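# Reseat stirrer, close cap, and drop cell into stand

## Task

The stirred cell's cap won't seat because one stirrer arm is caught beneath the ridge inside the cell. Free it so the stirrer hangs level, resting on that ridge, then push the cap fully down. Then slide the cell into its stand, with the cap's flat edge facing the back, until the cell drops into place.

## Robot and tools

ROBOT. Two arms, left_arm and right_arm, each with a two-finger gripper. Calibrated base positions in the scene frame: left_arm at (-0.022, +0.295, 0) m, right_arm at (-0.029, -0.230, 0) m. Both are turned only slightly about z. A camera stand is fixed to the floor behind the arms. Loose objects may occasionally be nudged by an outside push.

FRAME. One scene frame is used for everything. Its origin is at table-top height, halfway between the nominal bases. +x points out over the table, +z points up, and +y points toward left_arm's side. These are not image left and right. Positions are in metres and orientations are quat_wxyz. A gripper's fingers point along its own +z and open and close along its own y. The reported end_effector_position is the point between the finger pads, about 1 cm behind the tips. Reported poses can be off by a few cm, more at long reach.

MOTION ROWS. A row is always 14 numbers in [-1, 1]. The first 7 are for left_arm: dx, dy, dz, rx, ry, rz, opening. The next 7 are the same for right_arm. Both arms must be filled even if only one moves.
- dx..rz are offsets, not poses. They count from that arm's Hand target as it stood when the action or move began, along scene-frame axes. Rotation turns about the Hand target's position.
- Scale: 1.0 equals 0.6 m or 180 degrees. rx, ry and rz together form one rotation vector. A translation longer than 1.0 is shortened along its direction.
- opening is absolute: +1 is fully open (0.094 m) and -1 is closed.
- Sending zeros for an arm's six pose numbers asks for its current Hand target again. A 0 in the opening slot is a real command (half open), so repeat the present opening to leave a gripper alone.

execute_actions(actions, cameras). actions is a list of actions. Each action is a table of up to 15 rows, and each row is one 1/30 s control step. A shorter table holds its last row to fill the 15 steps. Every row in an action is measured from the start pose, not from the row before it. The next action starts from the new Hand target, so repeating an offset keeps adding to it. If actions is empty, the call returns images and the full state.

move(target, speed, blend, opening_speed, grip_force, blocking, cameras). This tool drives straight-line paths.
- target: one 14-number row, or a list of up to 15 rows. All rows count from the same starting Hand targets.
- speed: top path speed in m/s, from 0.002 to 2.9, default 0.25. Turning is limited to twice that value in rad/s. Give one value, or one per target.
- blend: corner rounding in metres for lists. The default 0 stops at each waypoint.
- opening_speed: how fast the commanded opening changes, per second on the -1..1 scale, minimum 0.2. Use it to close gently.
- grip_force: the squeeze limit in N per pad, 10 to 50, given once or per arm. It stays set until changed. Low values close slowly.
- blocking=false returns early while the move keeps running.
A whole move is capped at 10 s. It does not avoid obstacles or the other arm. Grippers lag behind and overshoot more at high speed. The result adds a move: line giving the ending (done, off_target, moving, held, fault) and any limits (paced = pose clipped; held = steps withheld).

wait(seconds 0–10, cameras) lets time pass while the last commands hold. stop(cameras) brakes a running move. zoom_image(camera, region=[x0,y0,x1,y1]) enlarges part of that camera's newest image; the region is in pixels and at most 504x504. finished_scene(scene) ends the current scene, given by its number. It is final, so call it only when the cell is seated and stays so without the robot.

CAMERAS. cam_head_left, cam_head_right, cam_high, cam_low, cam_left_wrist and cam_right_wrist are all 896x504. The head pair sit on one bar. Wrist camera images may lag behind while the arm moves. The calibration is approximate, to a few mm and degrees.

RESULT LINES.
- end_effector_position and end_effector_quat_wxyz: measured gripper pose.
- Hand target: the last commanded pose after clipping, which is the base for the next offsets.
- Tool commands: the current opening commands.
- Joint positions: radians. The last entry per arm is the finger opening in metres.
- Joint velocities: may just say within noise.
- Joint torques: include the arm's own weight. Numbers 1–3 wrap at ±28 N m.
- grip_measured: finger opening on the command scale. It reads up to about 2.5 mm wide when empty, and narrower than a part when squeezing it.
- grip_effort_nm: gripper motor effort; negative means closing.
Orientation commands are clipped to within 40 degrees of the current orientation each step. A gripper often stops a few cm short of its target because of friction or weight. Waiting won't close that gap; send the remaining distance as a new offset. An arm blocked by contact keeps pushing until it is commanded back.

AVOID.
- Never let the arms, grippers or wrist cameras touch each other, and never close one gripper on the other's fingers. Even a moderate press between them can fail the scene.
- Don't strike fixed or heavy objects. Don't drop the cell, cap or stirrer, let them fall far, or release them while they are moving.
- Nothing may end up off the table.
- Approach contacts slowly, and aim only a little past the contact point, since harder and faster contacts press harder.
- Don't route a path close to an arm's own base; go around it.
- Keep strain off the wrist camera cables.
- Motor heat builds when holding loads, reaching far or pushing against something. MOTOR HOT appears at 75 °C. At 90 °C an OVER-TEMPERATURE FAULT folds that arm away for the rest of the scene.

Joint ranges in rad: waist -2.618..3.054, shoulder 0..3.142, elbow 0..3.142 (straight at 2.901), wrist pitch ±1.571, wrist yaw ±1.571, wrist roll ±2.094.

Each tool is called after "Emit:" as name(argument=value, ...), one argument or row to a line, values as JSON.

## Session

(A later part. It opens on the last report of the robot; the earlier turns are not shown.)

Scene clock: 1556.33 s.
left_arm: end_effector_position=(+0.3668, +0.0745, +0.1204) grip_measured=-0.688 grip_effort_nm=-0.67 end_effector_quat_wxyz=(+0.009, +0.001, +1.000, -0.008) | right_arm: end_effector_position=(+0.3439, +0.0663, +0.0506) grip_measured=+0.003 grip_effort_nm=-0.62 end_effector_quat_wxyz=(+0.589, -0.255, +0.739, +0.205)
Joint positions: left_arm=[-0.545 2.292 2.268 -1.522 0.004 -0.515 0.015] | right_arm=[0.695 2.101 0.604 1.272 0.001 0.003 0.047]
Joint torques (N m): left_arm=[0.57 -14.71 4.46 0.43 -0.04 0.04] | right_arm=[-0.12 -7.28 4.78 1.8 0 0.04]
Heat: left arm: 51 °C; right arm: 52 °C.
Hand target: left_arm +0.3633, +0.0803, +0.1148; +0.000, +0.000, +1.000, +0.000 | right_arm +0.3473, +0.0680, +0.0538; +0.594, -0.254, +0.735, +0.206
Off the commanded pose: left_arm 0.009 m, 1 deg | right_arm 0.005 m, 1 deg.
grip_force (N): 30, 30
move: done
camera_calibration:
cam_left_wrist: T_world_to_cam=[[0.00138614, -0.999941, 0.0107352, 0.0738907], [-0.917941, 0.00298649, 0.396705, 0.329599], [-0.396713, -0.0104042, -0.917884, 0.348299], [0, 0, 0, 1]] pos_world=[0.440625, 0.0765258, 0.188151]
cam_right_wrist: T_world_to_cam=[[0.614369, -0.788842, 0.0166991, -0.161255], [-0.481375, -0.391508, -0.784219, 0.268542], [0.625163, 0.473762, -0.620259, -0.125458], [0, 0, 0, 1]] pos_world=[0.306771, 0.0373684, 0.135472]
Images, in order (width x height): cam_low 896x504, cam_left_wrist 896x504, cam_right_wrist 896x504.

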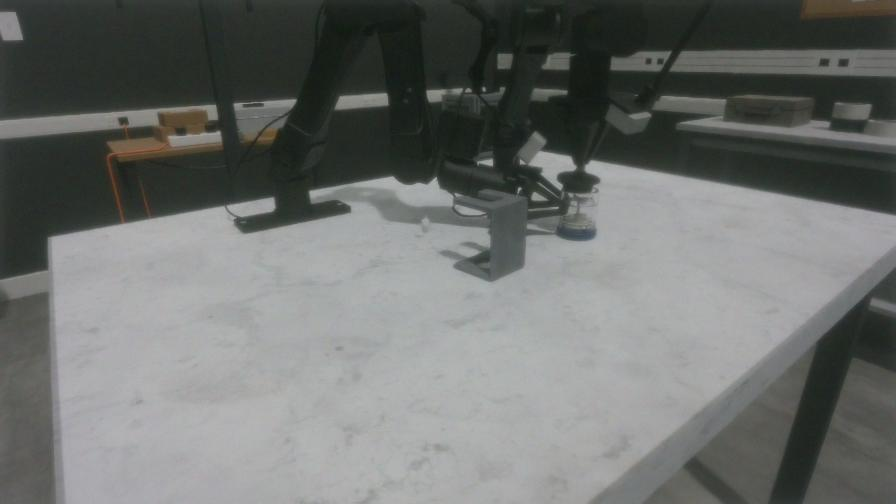

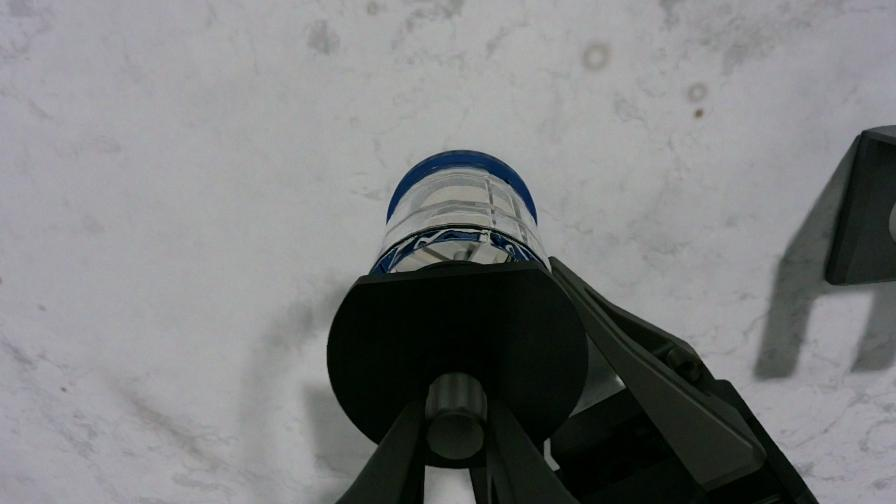

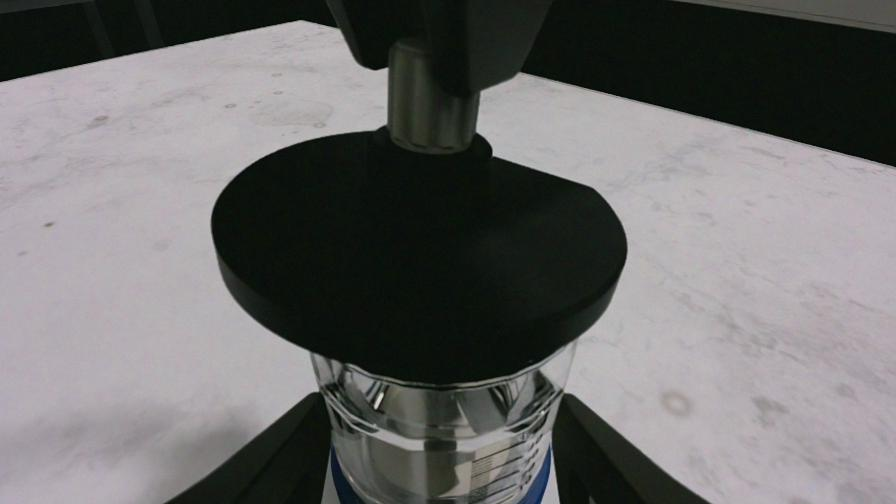

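Emit:
move(
  target=[
    [0.0,0.0,0.015,0,0,0,-0.8,0,0,0,0,0,0,0.0],
    [0.007,-0.002,0.012,0,0,0,-0.8,0,0,0,0,0,0,0.0],
  ],
  speed=0.06,
  cameras=["cam_left_wrist","cam_right_wrist","cam_low"],
)

Emit:
zoom_image(
  camera="cam_low",
  region=[520, 130, 640, 250],
)

Scene clock: 1565.97 s.
left_arm: end_effector_position=(+0.3661, +0.0752, +0.1253) grip_measured=-0.688 grip_effort_nm=-0.67 end_effector_quat_wxyz=(+0.009, +0.000, +1.000, -0.008) | right_arm: end_effector_position=(+0.3439, +0.0663, +0.0506) grip_measured=+0.003 grip_effort_nm=-0.62 end_effector_quat_wxyz=(+0.589, -0.255, +0.739, +0.205)
Joint positions: left_arm=[-0.545 2.292 2.287 -1.542 0.005 -0.515 0.015] | right_arm=[0.695 2.101 0.604 1.272 0.001 0.003 0.047]
Joint torques (N m): left_arm=[0.75 -12.51 9.06 0.19 -0.04 0.08] | right_arm=[-0.13 -7.16 4.62 1.83 0 0]
Heat: left arm: 51 °C; right arm: 52 °C.
Hand target: left_arm +0.3676, +0.0791, +0.1220; +0.000, +0.000, +1.000, +0.000 | right_arm +0.3473, +0.0680, +0.0538; +0.594, -0.254, +0.735, +0.206
Off the commanded pose: left_arm 0.005 m, 1 deg | right_arm 0.005 m, 1 deg.
joint sent to its limit (left arm) — joint 4 (wrist pitch), lower limit. The joint targets still meet the commanded pose.
grip_force (N): 30, 30
move: done
camera_calibration:
cam_left_wrist: T_world_to_cam=[[0.00218808, -0.99993, 0.0115878, 0.0741235], [-0.917944, 0.00258857, 0.396703, 0.326951], [-0.396705, -0.011505, -0.917874, 0.352566], [0, 0, 0, 1]] pos_world=[0.439825, 0.0773283, 0.19305]
cam_right_wrist: T_world_to_cam=[[0.614369, -0.788842, 0.0166991, -0.161255], [-0.481375, -0.391508, -0.784219, 0.268542], [0.625163, 0.473762, -0.620259, -0.125458], [0, 0, 0, 1]] pos_world=[0.306771, 0.0373684, 0.135472]
Images, in order (width x height): cam_low 896x504, cam_left_wrist 896x504, cam_right_wrist 896x504.

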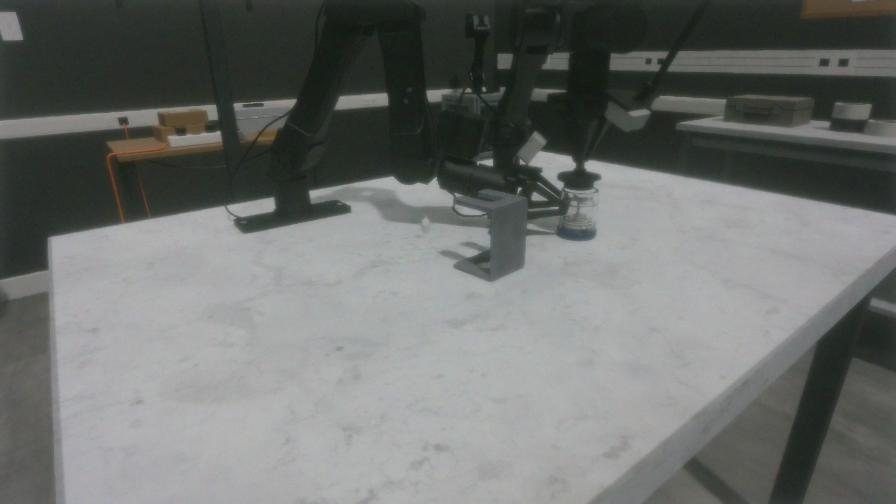

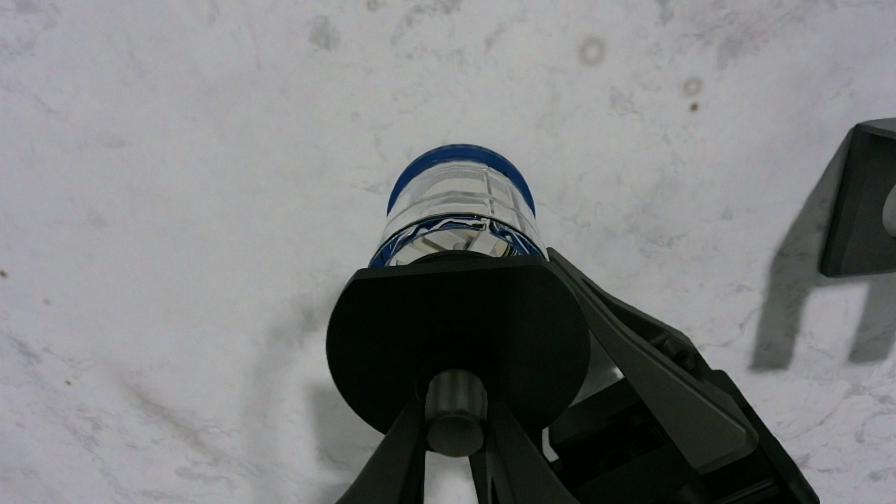

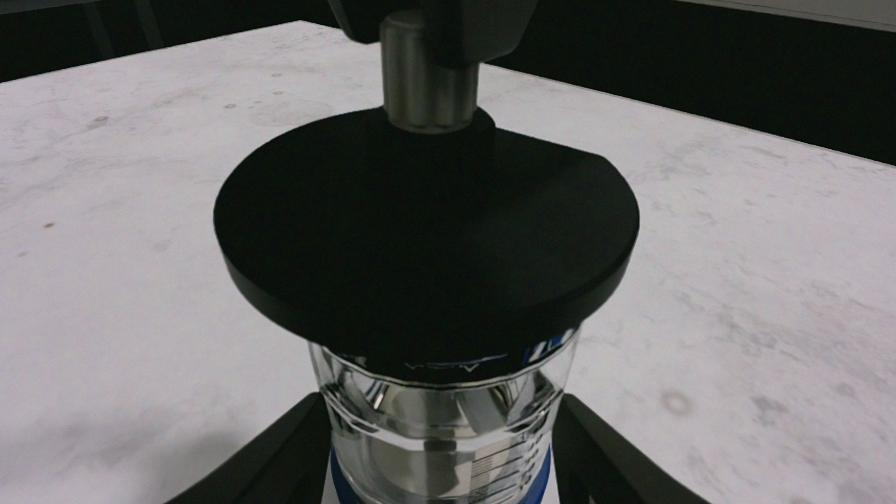

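Scaled by 4.200 from the camera's 896x504 image, which has a finer 1280x720 frame.

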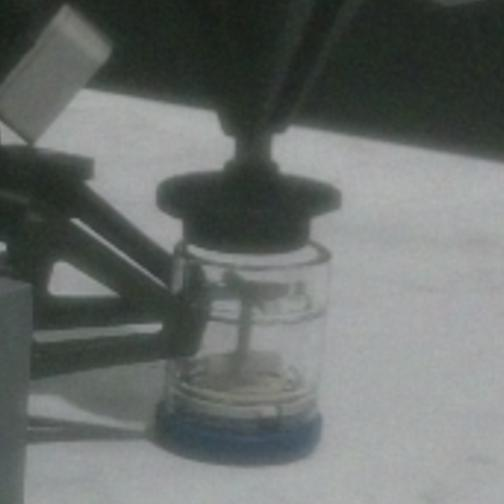

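Emit:
move(
  target=[
    [0.006,0.002,0.0,0,0,0,-0.8,0,0,0,0,0,0,0.0],
  ],
  speed=0.06,
  cameras=["cam_left_wrist","cam_right_wrist","cam_low"],
)

Emit:
zoom_image(
  camera="cam_low",
  region=[520, 130, 640, 250],
)

Scene clock: 1571.63 s.
left_arm: end_effector_position=(+0.3695, +0.0773, +0.1284) grip_measured=-0.688 grip_effort_nm=-0.67 end_effector_quat_wxyz=(+0.014, -0.001, +1.000, -0.011) | right_arm: end_effector_position=(+0.3439, +0.0663, +0.0506) grip_measured=+0.003 grip_effort_nm=-0.62 end_effector_quat_wxyz=(+0.589, -0.255, +0.739, +0.205)
Joint positions: left_arm=[-0.537 2.292 2.3 -1.543 0.005 -0.51 0.015] | right_arm=[0.695 2.101 0.604 1.272 0.001 0.003 0.047]
Joint torques (N m): left_arm=[0.58 -11.9 9.14 0.25 -0.06 0.06] | right_arm=[-0.2 -7.28 4.68 1.79 -0.03 0.05]
Heat: left arm: 51 °C; right arm: 52 °C.
Hand target: left_arm +0.3711, +0.0802, +0.1220; +0.000, +0.000, +1.000, +0.000 | right_arm +0.3473, +0.0680, +0.0538; +0.594, -0.254, +0.735, +0.206
Off the commanded pose: left_arm 0.007 m, 2 deg | right_arm 0.005 m, 1 deg.
joint sent to its limit (left arm) — joint 4 (wrist pitch), lower limit. The joint targets still meet the commanded pose.
grip_force (N): 30, 30
move: done
camera_calibration:
cam_left_wrist: T_world_to_cam=[[0.00509382, -0.999847, 0.0167417, 0.0745768], [-0.921643, 0.00180195, 0.388035, 0.331487], [-0.388006, -0.0174064, -0.921493, 0.354576], [0, 0, 0, 1]] pos_world=[0.44271, 0.0801399, 0.196862]
cam_right_wrist: T_world_to_cam=[[0.614369, -0.788842, 0.0166991, -0.161255], [-0.481375, -0.391508, -0.784219, 0.268542], [0.625163, 0.473762, -0.620259, -0.125458], [0, 0, 0, 1]] pos_world=[0.306771, 0.0373684, 0.135472]
Images, in order (width x height): cam_low 896x504, cam_left_wrist 896x504, cam_right_wrist 896x504.

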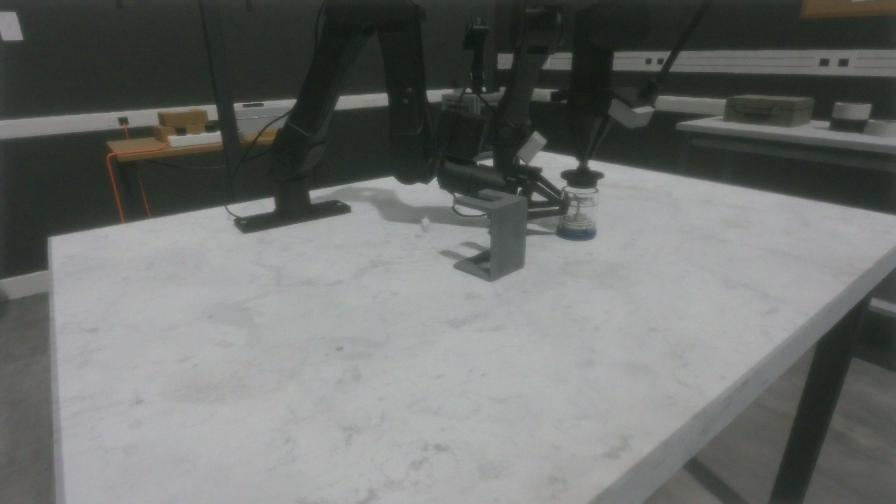

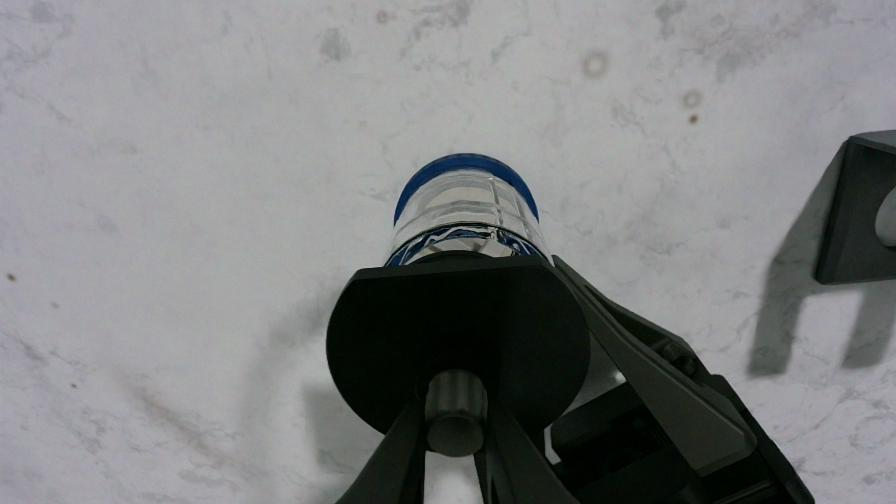

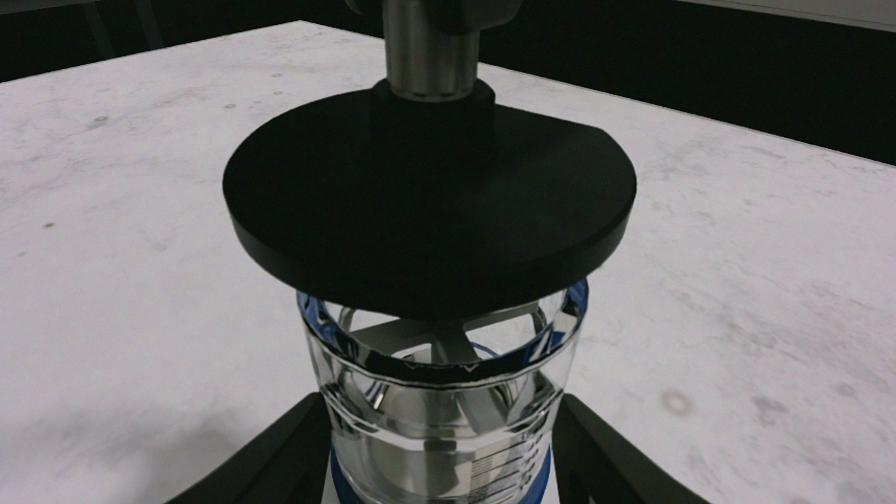

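Scaled by 4.200 from the camera's 896x504 image, which has a finer 1280x720 frame.

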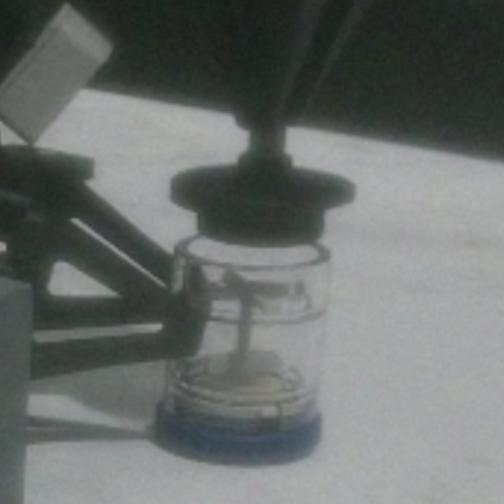

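Emit:
move(
  target=[
    [0.0,-0.009,0.0,0,0,0,-0.8,0,0,0,0,0,0,0.0],
  ],
  speed=0.06,
  cameras=["cam_left_wrist","cam_right_wrist","cam_low"],
)

Emit:
zoom_image(
  camera="cam_low",
  region=[520, 130, 640, 250],
)

Scene clock: 1578.77 s.
left_arm: end_effector_position=(+0.3715, +0.0762, +0.1317) grip_measured=-0.688 grip_effort_nm=-0.68 end_effector_quat_wxyz=(+0.020, -0.001, +1.000, -0.014) | right_arm: end_effector_position=(+0.3439, +0.0663, +0.0506) grip_measured=+0.003 grip_effort_nm=-0.62 end_effector_quat_wxyz=(+0.589, -0.255, +0.739, +0.205)
Joint positions: left_arm=[-0.537 2.292 2.313 -1.544 0.005 -0.51 0.015] | right_arm=[0.695 2.101 0.604 1.272 0.001 0.003 0.047]
Joint torques (N m): left_arm=[-0.5 -11.25 9.18 0.29 -0.06 -0.04] | right_arm=[0.01 -7.35 4.64 1.78 0.03 -0.01]
Heat: left arm: 51 °C; right arm: 52 °C.
Hand target: left_arm +0.3711, +0.0748, +0.1221; +0.000, +0.000, +1.000, +0.000 | right_arm +0.3473, +0.0680, +0.0538; +0.594, -0.254, +0.735, +0.206
Off the commanded pose: left_arm 0.010 m, 3 deg | right_arm 0.005 m, 1 deg.
joint sent to its limit (left arm) — joint 4 (wrist pitch), lower limit. The joint targets still meet the commanded pose.
grip_force (N): 30, 30
move: off_target (left_arm)
camera_calibration:
cam_left_wrist: T_world_to_cam=[[0.00447272, -0.999728, 0.0229082, 0.0727383], [-0.925862, 0.00451561, 0.377834, 0.334731], [-0.377835, -0.0228998, -0.92559, 0.355465], [0, 0, 0, 1]] pos_world=[0.443897, 0.079347, 0.200876]
cam_right_wrist: T_world_to_cam=[[0.614369, -0.788842, 0.0166991, -0.161255], [-0.481375, -0.391508, -0.784219, 0.268542], [0.625163, 0.473762, -0.620259, -0.125458], [0, 0, 0, 1]] pos_world=[0.306771, 0.0373684, 0.135472]
Images, in order (width x height): cam_low 896x504, cam_left_wrist 896x504, cam_right_wrist 896x504.

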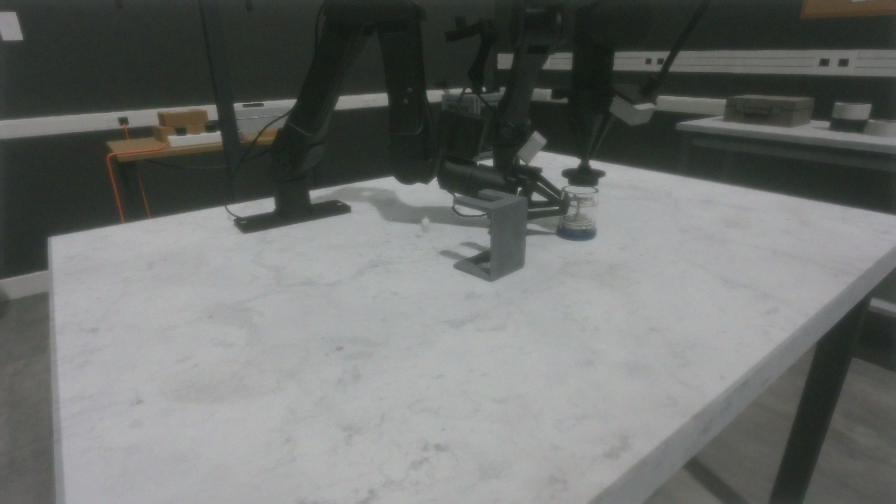

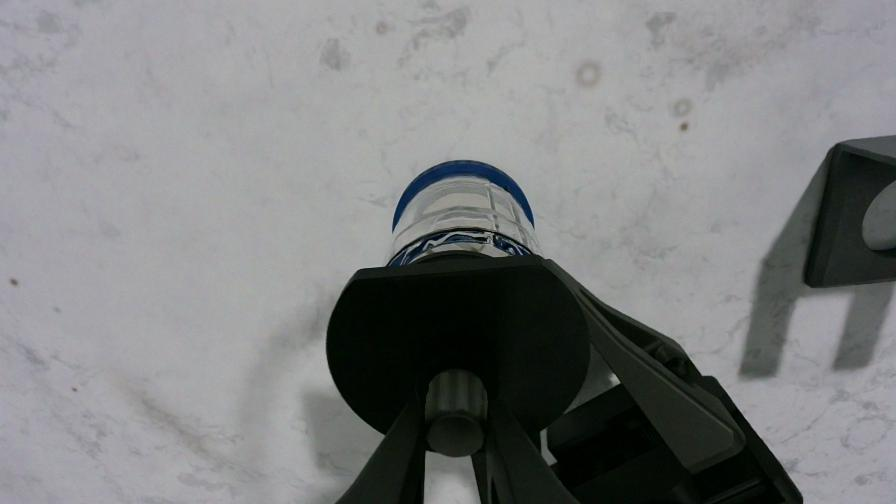

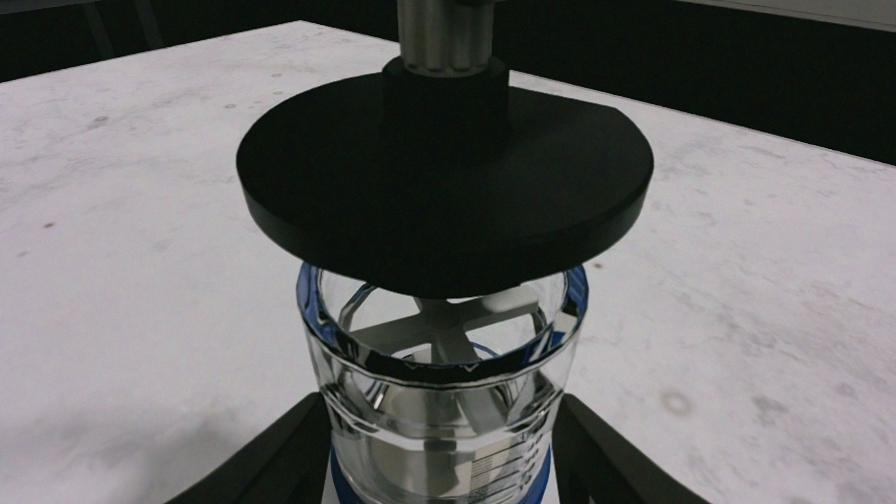

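Scaled by 4.200 from the camera's 896x504 image, which has a finer 1280x720 frame.

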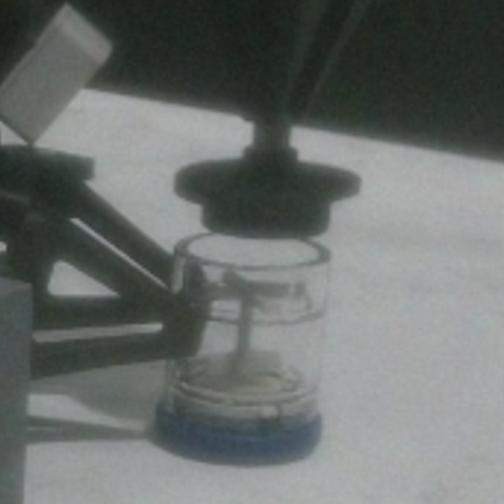

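Emit:
move(
  target=[
    [-0.003,-0.007,-0.02,0,0,0,-0.8,0,0,0,0,0,0,0.0],
  ],
  speed=0.06,
  cameras=["cam_left_wrist","cam_right_wrist","cam_low"],
)

Emit:
zoom_image(
  camera="cam_low",
  region=[520, 130, 640, 250],
)

Scene clock: 1587.07 s.
left_arm: end_effector_position=(+0.3700, +0.0725, +0.1261) grip_measured=-0.688 grip_effort_nm=-0.68 end_effector_quat_wxyz=(+0.014, +0.002, +1.000, -0.011) | right_arm: end_effector_position=(+0.3439, +0.0663, +0.0506) grip_measured=+0.003 grip_effort_nm=-0.62 end_effector_quat_wxyz=(+0.589, -0.255, +0.739, +0.205)
Joint positions: left_arm=[-0.545 2.305 2.313 -1.542 0.005 -0.513 0.015] | right_arm=[0.695 2.101 0.604 1.272 0.001 0.003 0.047]
Joint torques (N m): left_arm=[-0.51 -11.33 6.83 0.47 -0.03 -0.14] | right_arm=[-0.14 -7.36 4.6 1.8 -0.02 0.01]
Heat: left arm: 50 °C; right arm: 52 °C.
Hand target: left_arm +0.3694, +0.0707, +0.1101; +0.000, +0.000, +1.000, +0.000 | right_arm +0.3473, +0.0680, +0.0538; +0.594, -0.254, +0.735, +0.206
Off the commanded pose: left_arm 0.016 m, 2 deg | right_arm 0.005 m, 1 deg.
grip_force (N): 30, 30
move: off_target (left_arm)
camera_calibration:
cam_left_wrist: T_world_to_cam=[[-0.000684331, -0.999852, 0.0172036, 0.0718756], [-0.92184, 0.00729836, 0.387502, 0.33254], [-0.387571, -0.0155938, -0.921708, 0.352237], [0, 0, 0, 1]] pos_world=[0.443114, 0.0749306, 0.194563]
cam_right_wrist: T_world_to_cam=[[0.614369, -0.788842, 0.0166991, -0.161255], [-0.481375, -0.391508, -0.784219, 0.268542], [0.625163, 0.473762, -0.620259, -0.125458], [0, 0, 0, 1]] pos_world=[0.306771, 0.0373684, 0.135472]
Images, in order (width x height): cam_low 896x504, cam_left_wrist 896x504, cam_right_wrist 896x504.

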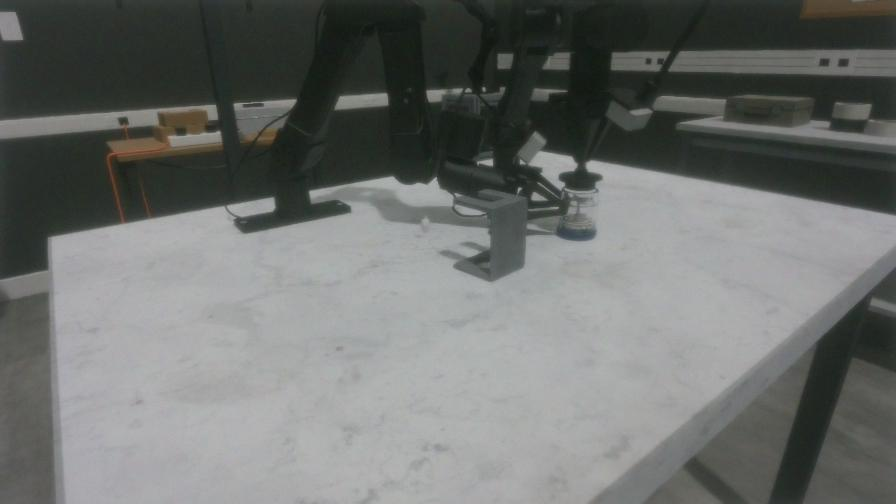

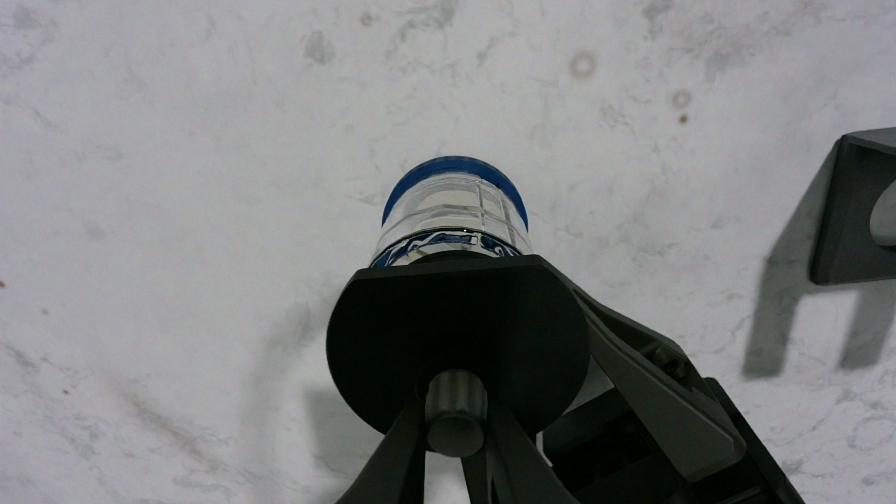

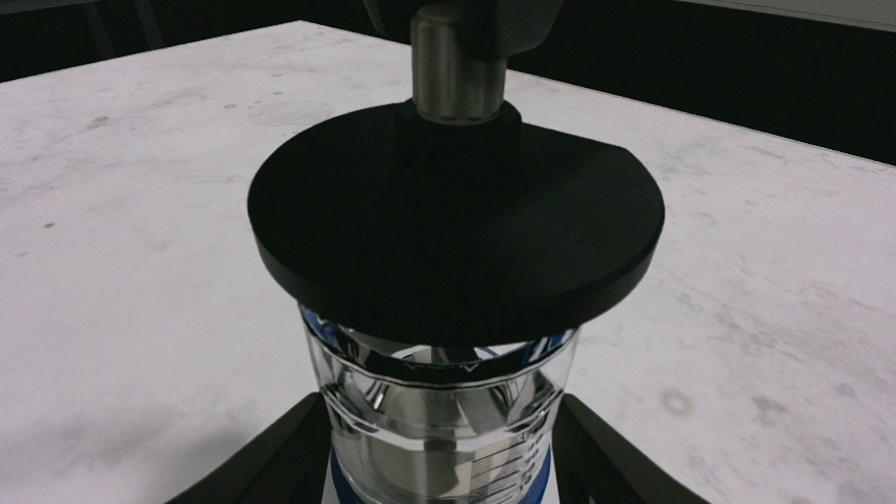

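Scaled by 4.200 from the camera's 896x504 image, which has a finer 1280x720 frame.

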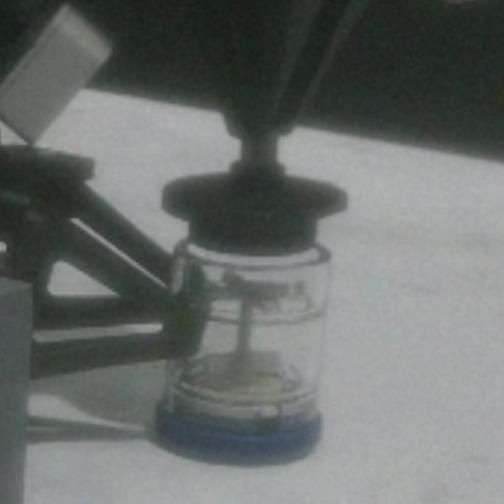

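Emit:
move(
  target=[
    [-0.003,0.005,-0.012,0,0,0,-0.8,0,0,0,0,0,0,0.0],
  ],
  speed=0.06,
  cameras=["cam_left_wrist","cam_right_wrist","cam_low"],
)

Emit:
zoom_image(
  camera="cam_low",
  region=[520, 130, 640, 250],
)

Scene clock: 1595.63 s.
left_arm: end_effector_position=(+0.3687, +0.0715, +0.1204) grip_measured=-0.688 grip_effort_nm=-0.68 end_effector_quat_wxyz=(+0.012, +0.002, +1.000, -0.014) | right_arm: end_effector_position=(+0.3439, +0.0663, +0.0506) grip_measured=+0.003 grip_effort_nm=-0.62 end_effector_quat_wxyz=(+0.588, -0.255, +0.739, +0.206)
Joint positions: left_arm=[-0.546 2.295 2.273 -1.514 0.012 -0.513 0.015] | right_arm=[0.695 2.101 0.604 1.272 0.001 0.004 0.047]
Joint torques (N m): left_arm=[-0.18 -12.64 3.9 0.7 -0.13 -0.07] | right_arm=[-0.05 -7.34 4.79 1.79 -0.01 -0.06]
Heat: left arm: 50 °C; right arm: 52 °C.
Hand target: left_arm +0.3675, +0.0736, +0.1028; +0.000, +0.000, +1.000, +0.000 | right_arm +0.3473, +0.0680, +0.0538; +0.594, -0.254, +0.735, +0.206
Off the commanded pose: left_arm 0.018 m, 2 deg | right_arm 0.005 m, 1 deg.
grip_force (N): 30, 30
move: off_target (left_arm)
camera_calibration:
cam_left_wrist: T_world_to_cam=[[-0.00153738, -0.999753, 0.022166, 0.0706195], [-0.919849, 0.0101089, 0.392143, 0.332036], [-0.39227, -0.0197865, -0.919637, 0.348203], [0, 0, 0, 1]] pos_world=[0.442122, 0.0741352, 0.18845]
cam_right_wrist: T_world_to_cam=[[0.614098, -0.789084, 0.0151837, -0.161099], [-0.482248, -0.390396, -0.784237, 0.268781], [0.624757, 0.474276, -0.620275, -0.125365], [0, 0, 0, 1]] pos_world=[0.306872, 0.0372679, 0.135473]
Images, in order (width x height): cam_low 896x504, cam_left_wrist 896x504, cam_right_wrist 896x504.

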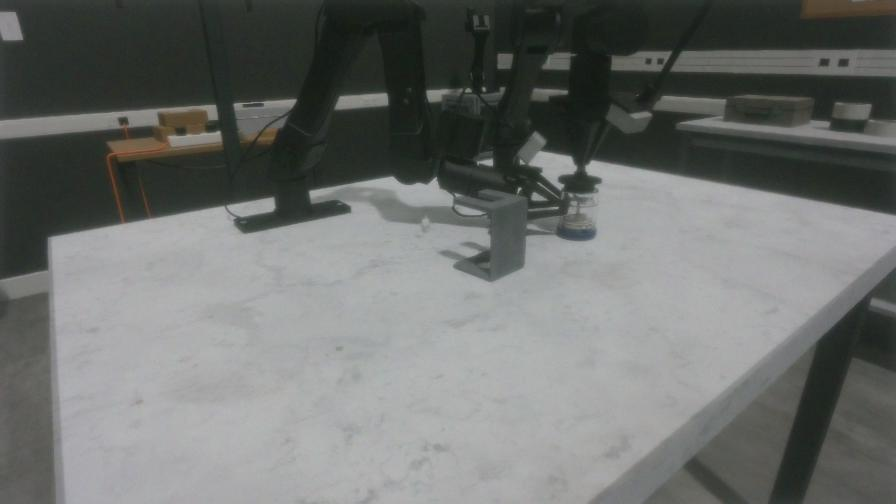

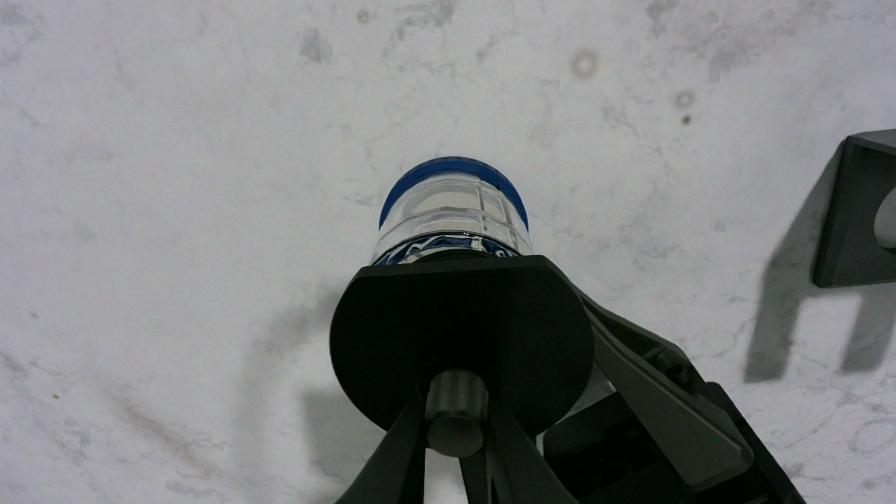

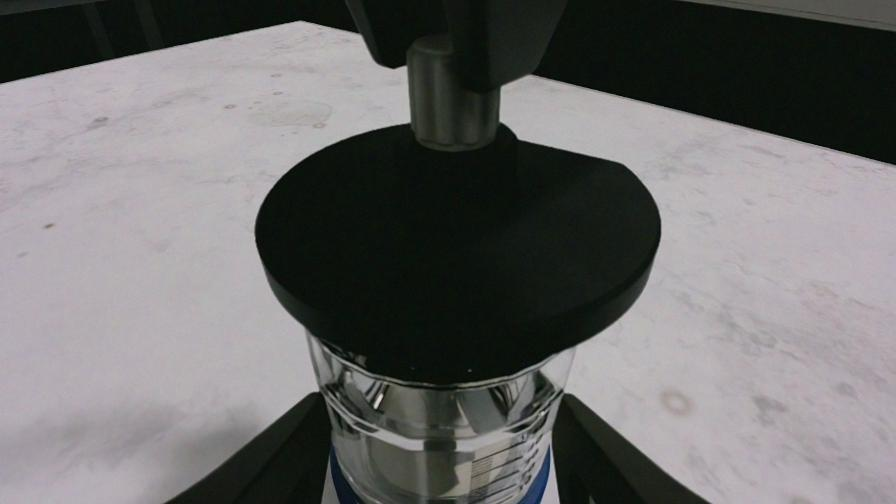

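Scaled by 4.200 from the camera's 896x504 image, which has a finer 1280x720 frame.

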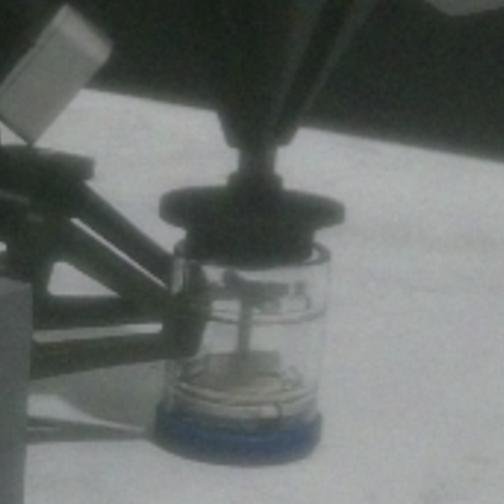

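Emit:
move(
  target=[
    [-0.001,0.004,0.012,0,0,0,-0.8,0,0,0,0,0,0,0.0],
    [-0.004,0.008,0.010,0,0,0,-0.8,0,0,0,0,0,0,0.0],
    [-0.004,0.008,0.0,0,0,0,-0.8,0,0,0,0,0,0,0.0],
  ],
  speed=0.06,
  cameras=["cam_left_wrist","cam_right_wrist","cam_low"],
)

Emit:
zoom_image(
  camera="cam_low",
  region=[520, 130, 640, 250],
)

Scene clock: 1607.57 s.
left_arm: end_effector_position=(+0.3678, +0.0729, +0.1101) grip_measured=-0.688 grip_effort_nm=-0.68 end_effector_quat_wxyz=(+0.008, +0.002, +1.000, -0.010) | right_arm: end_effector_position=(+0.3439, +0.0663, +0.0506) grip_measured=+0.003 grip_effort_nm=-0.62 end_effector_quat_wxyz=(+0.588, -0.255, +0.739, +0.206)
Joint positions: left_arm=[-0.545 2.29 2.222 -1.479 0.009 -0.513 0.015] | right_arm=[0.695 2.101 0.604 1.272 0.001 0.004 0.047]
Joint torques (N m): left_arm=[0.47 -14.34 4.64 0.47 -0.09 0] | right_arm=[-0.06 -7.32 4.64 1.79 0.02 -0.01]
Heat: left arm: 48 °C; right arm: 52 °C.
Hand target: left_arm +0.3652, +0.0785, +0.1029; +0.000, +0.000, +1.000, +0.000 | right_arm +0.3473, +0.0680, +0.0538; +0.594, -0.254, +0.735, +0.206
Off the commanded pose: left_arm 0.010 m, 1 deg | right_arm 0.005 m, 1 deg.
grip_force (N): 30, 30
move: done
camera_calibration:
cam_left_wrist: T_world_to_cam=[[-0.000570003, -0.999888, 0.0149656, 0.0727126], [-0.916974, 0.00649311, 0.398894, 0.333798], [-0.398947, -0.0134957, -0.916875, 0.340157], [0, 0, 0, 1]] pos_world=[0.44183, 0.0751277, 0.177643]
cam_right_wrist: T_world_to_cam=[[0.614098, -0.789084, 0.0151837, -0.161099], [-0.482248, -0.390396, -0.784237, 0.268781], [0.624757, 0.474276, -0.620275, -0.125365], [0, 0, 0, 1]] pos_world=[0.306872, 0.0372679, 0.135473]
Images, in order (width x height): cam_low 896x504, cam_left_wrist 896x504, cam_right_wrist 896x504.

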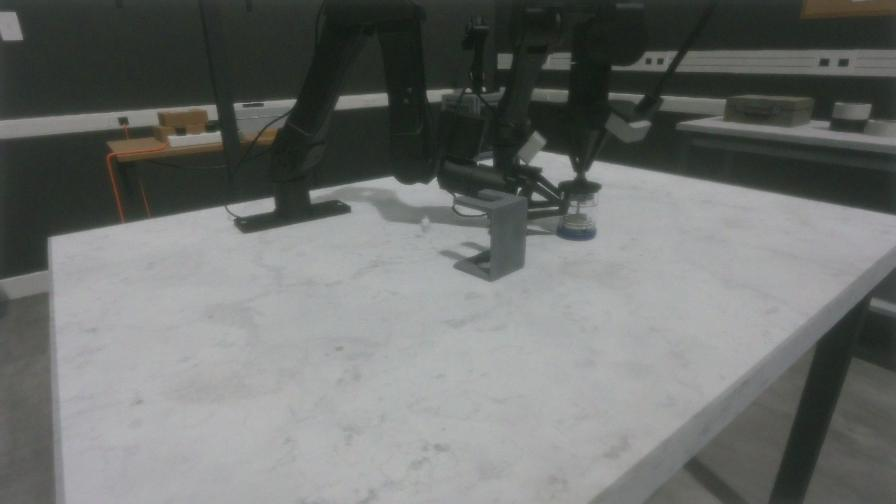

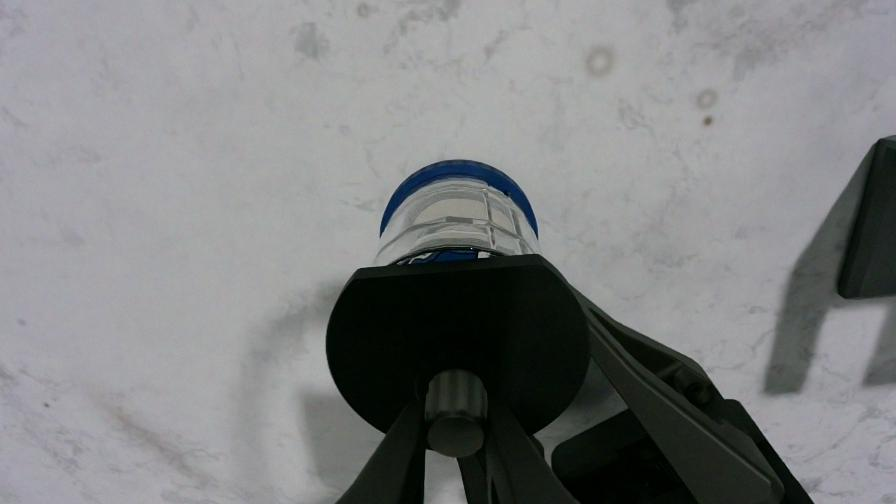

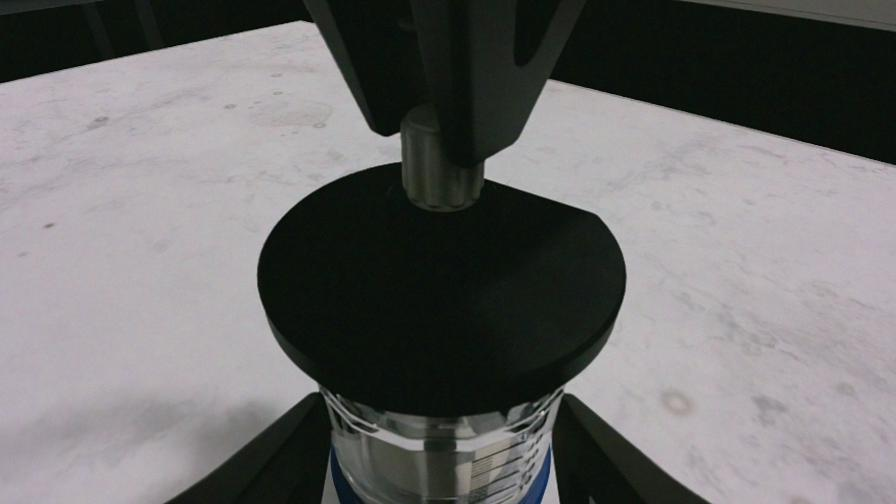

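Scaled by 4.200 from the camera's 896x504 image, which has a finer 1280x720 frame.

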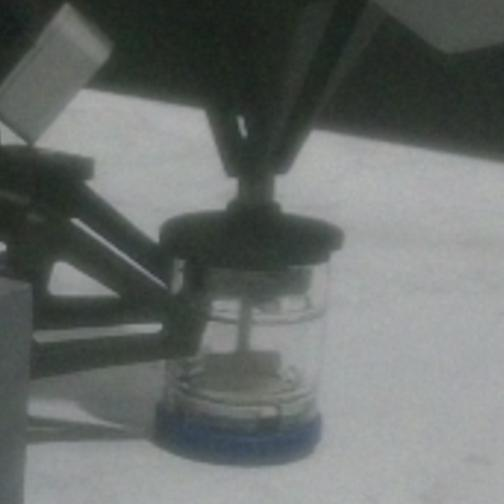

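Emit:
move(
  target=[
    [0,0,-0.02,0,0,0,-0.8,0,0,0,0,0,0,0.0],
  ],
  speed=0.04,
  cameras=["cam_right_wrist","cam_low"],
)

Emit:
zoom_image(
  camera="cam_low",
  region=[520, 130, 640, 250],
)

Scene clock: 1618.43 s.
left_arm: end_effector_position=(+0.3678, +0.0729, +0.1096) grip_measured=-0.688 grip_effort_nm=-0.67 end_effector_quat_wxyz=(+0.017, +0.002, +1.000, -0.015) | right_arm: end_effector_position=(+0.3439, +0.0663, +0.0506) grip_measured=+0.003 grip_effort_nm=-0.62 end_effector_quat_wxyz=(+0.588, -0.255, +0.739, +0.206)
Joint positions: left_arm=[-0.545 2.26 2.169 -1.436 0.009 -0.513 0.015] | right_arm=[0.695 2.101 0.604 1.272 0.001 0.004 0.047]
Joint torques (N m): left_arm=[0.43 -12.41 3.82 0.65 -0.11 0.01] | right_arm=[-0.09 -7.3 4.71 1.78 0.03 0]
Heat: left arm: 48 °C; right arm: 52 °C.
Hand target: left_arm +0.3652, +0.0785, +0.0909; +0.000, +0.000, +1.000, +0.000 | right_arm +0.3473, +0.0680, +0.0538; +0.594, -0.254, +0.735, +0.206
Off the commanded pose: left_arm 0.020 m, 3 deg | right_arm 0.005 m, 1 deg.
grip_force (N): 30, 30
move: off_target (left_arm)
camera_calibration:
cam_right_wrist: T_world_to_cam=[[0.614098, -0.789084, 0.0151837, -0.161099], [-0.482248, -0.390396, -0.784237, 0.268781], [0.624757, 0.474276, -0.620275, -0.125365], [0, 0, 0, 1]] pos_world=[0.306872, 0.0372679, 0.135473]
Images, in order (width x height): cam_low 896x504, cam_right_wrist 896x504.

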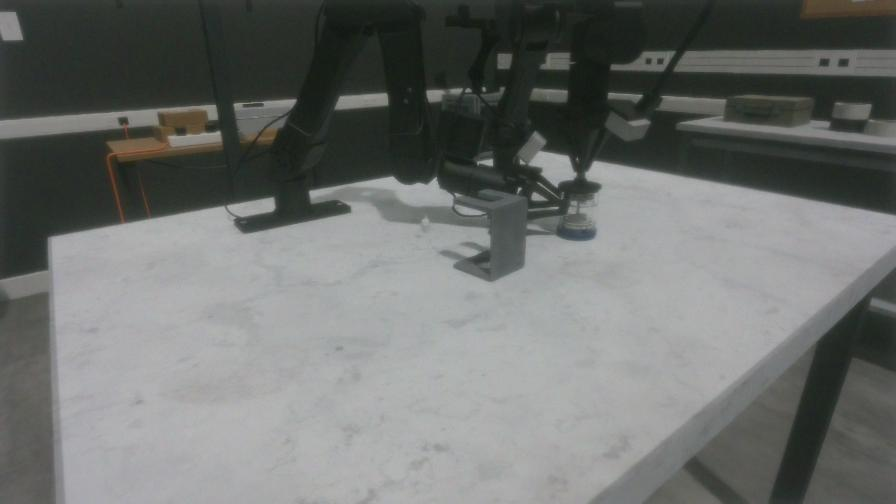

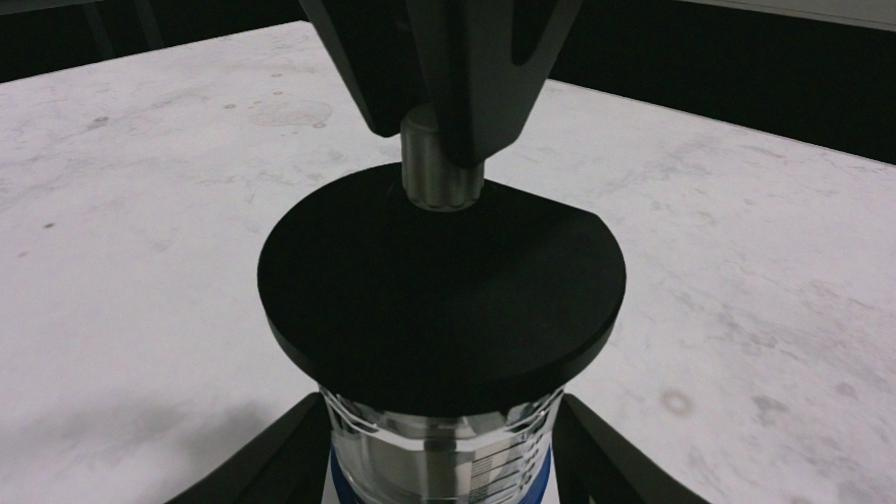

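Scaled by 4.200 from the camera's 896x504 image, which has a finer 1280x720 frame.

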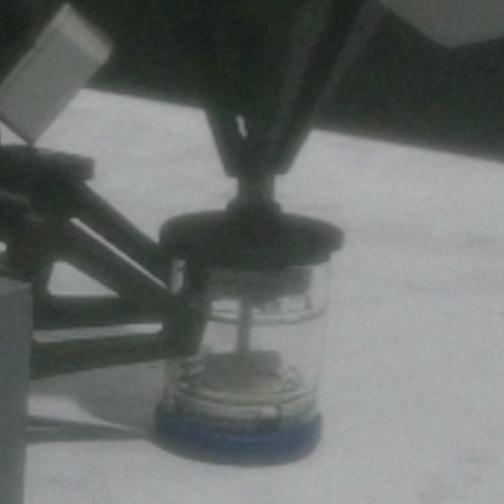

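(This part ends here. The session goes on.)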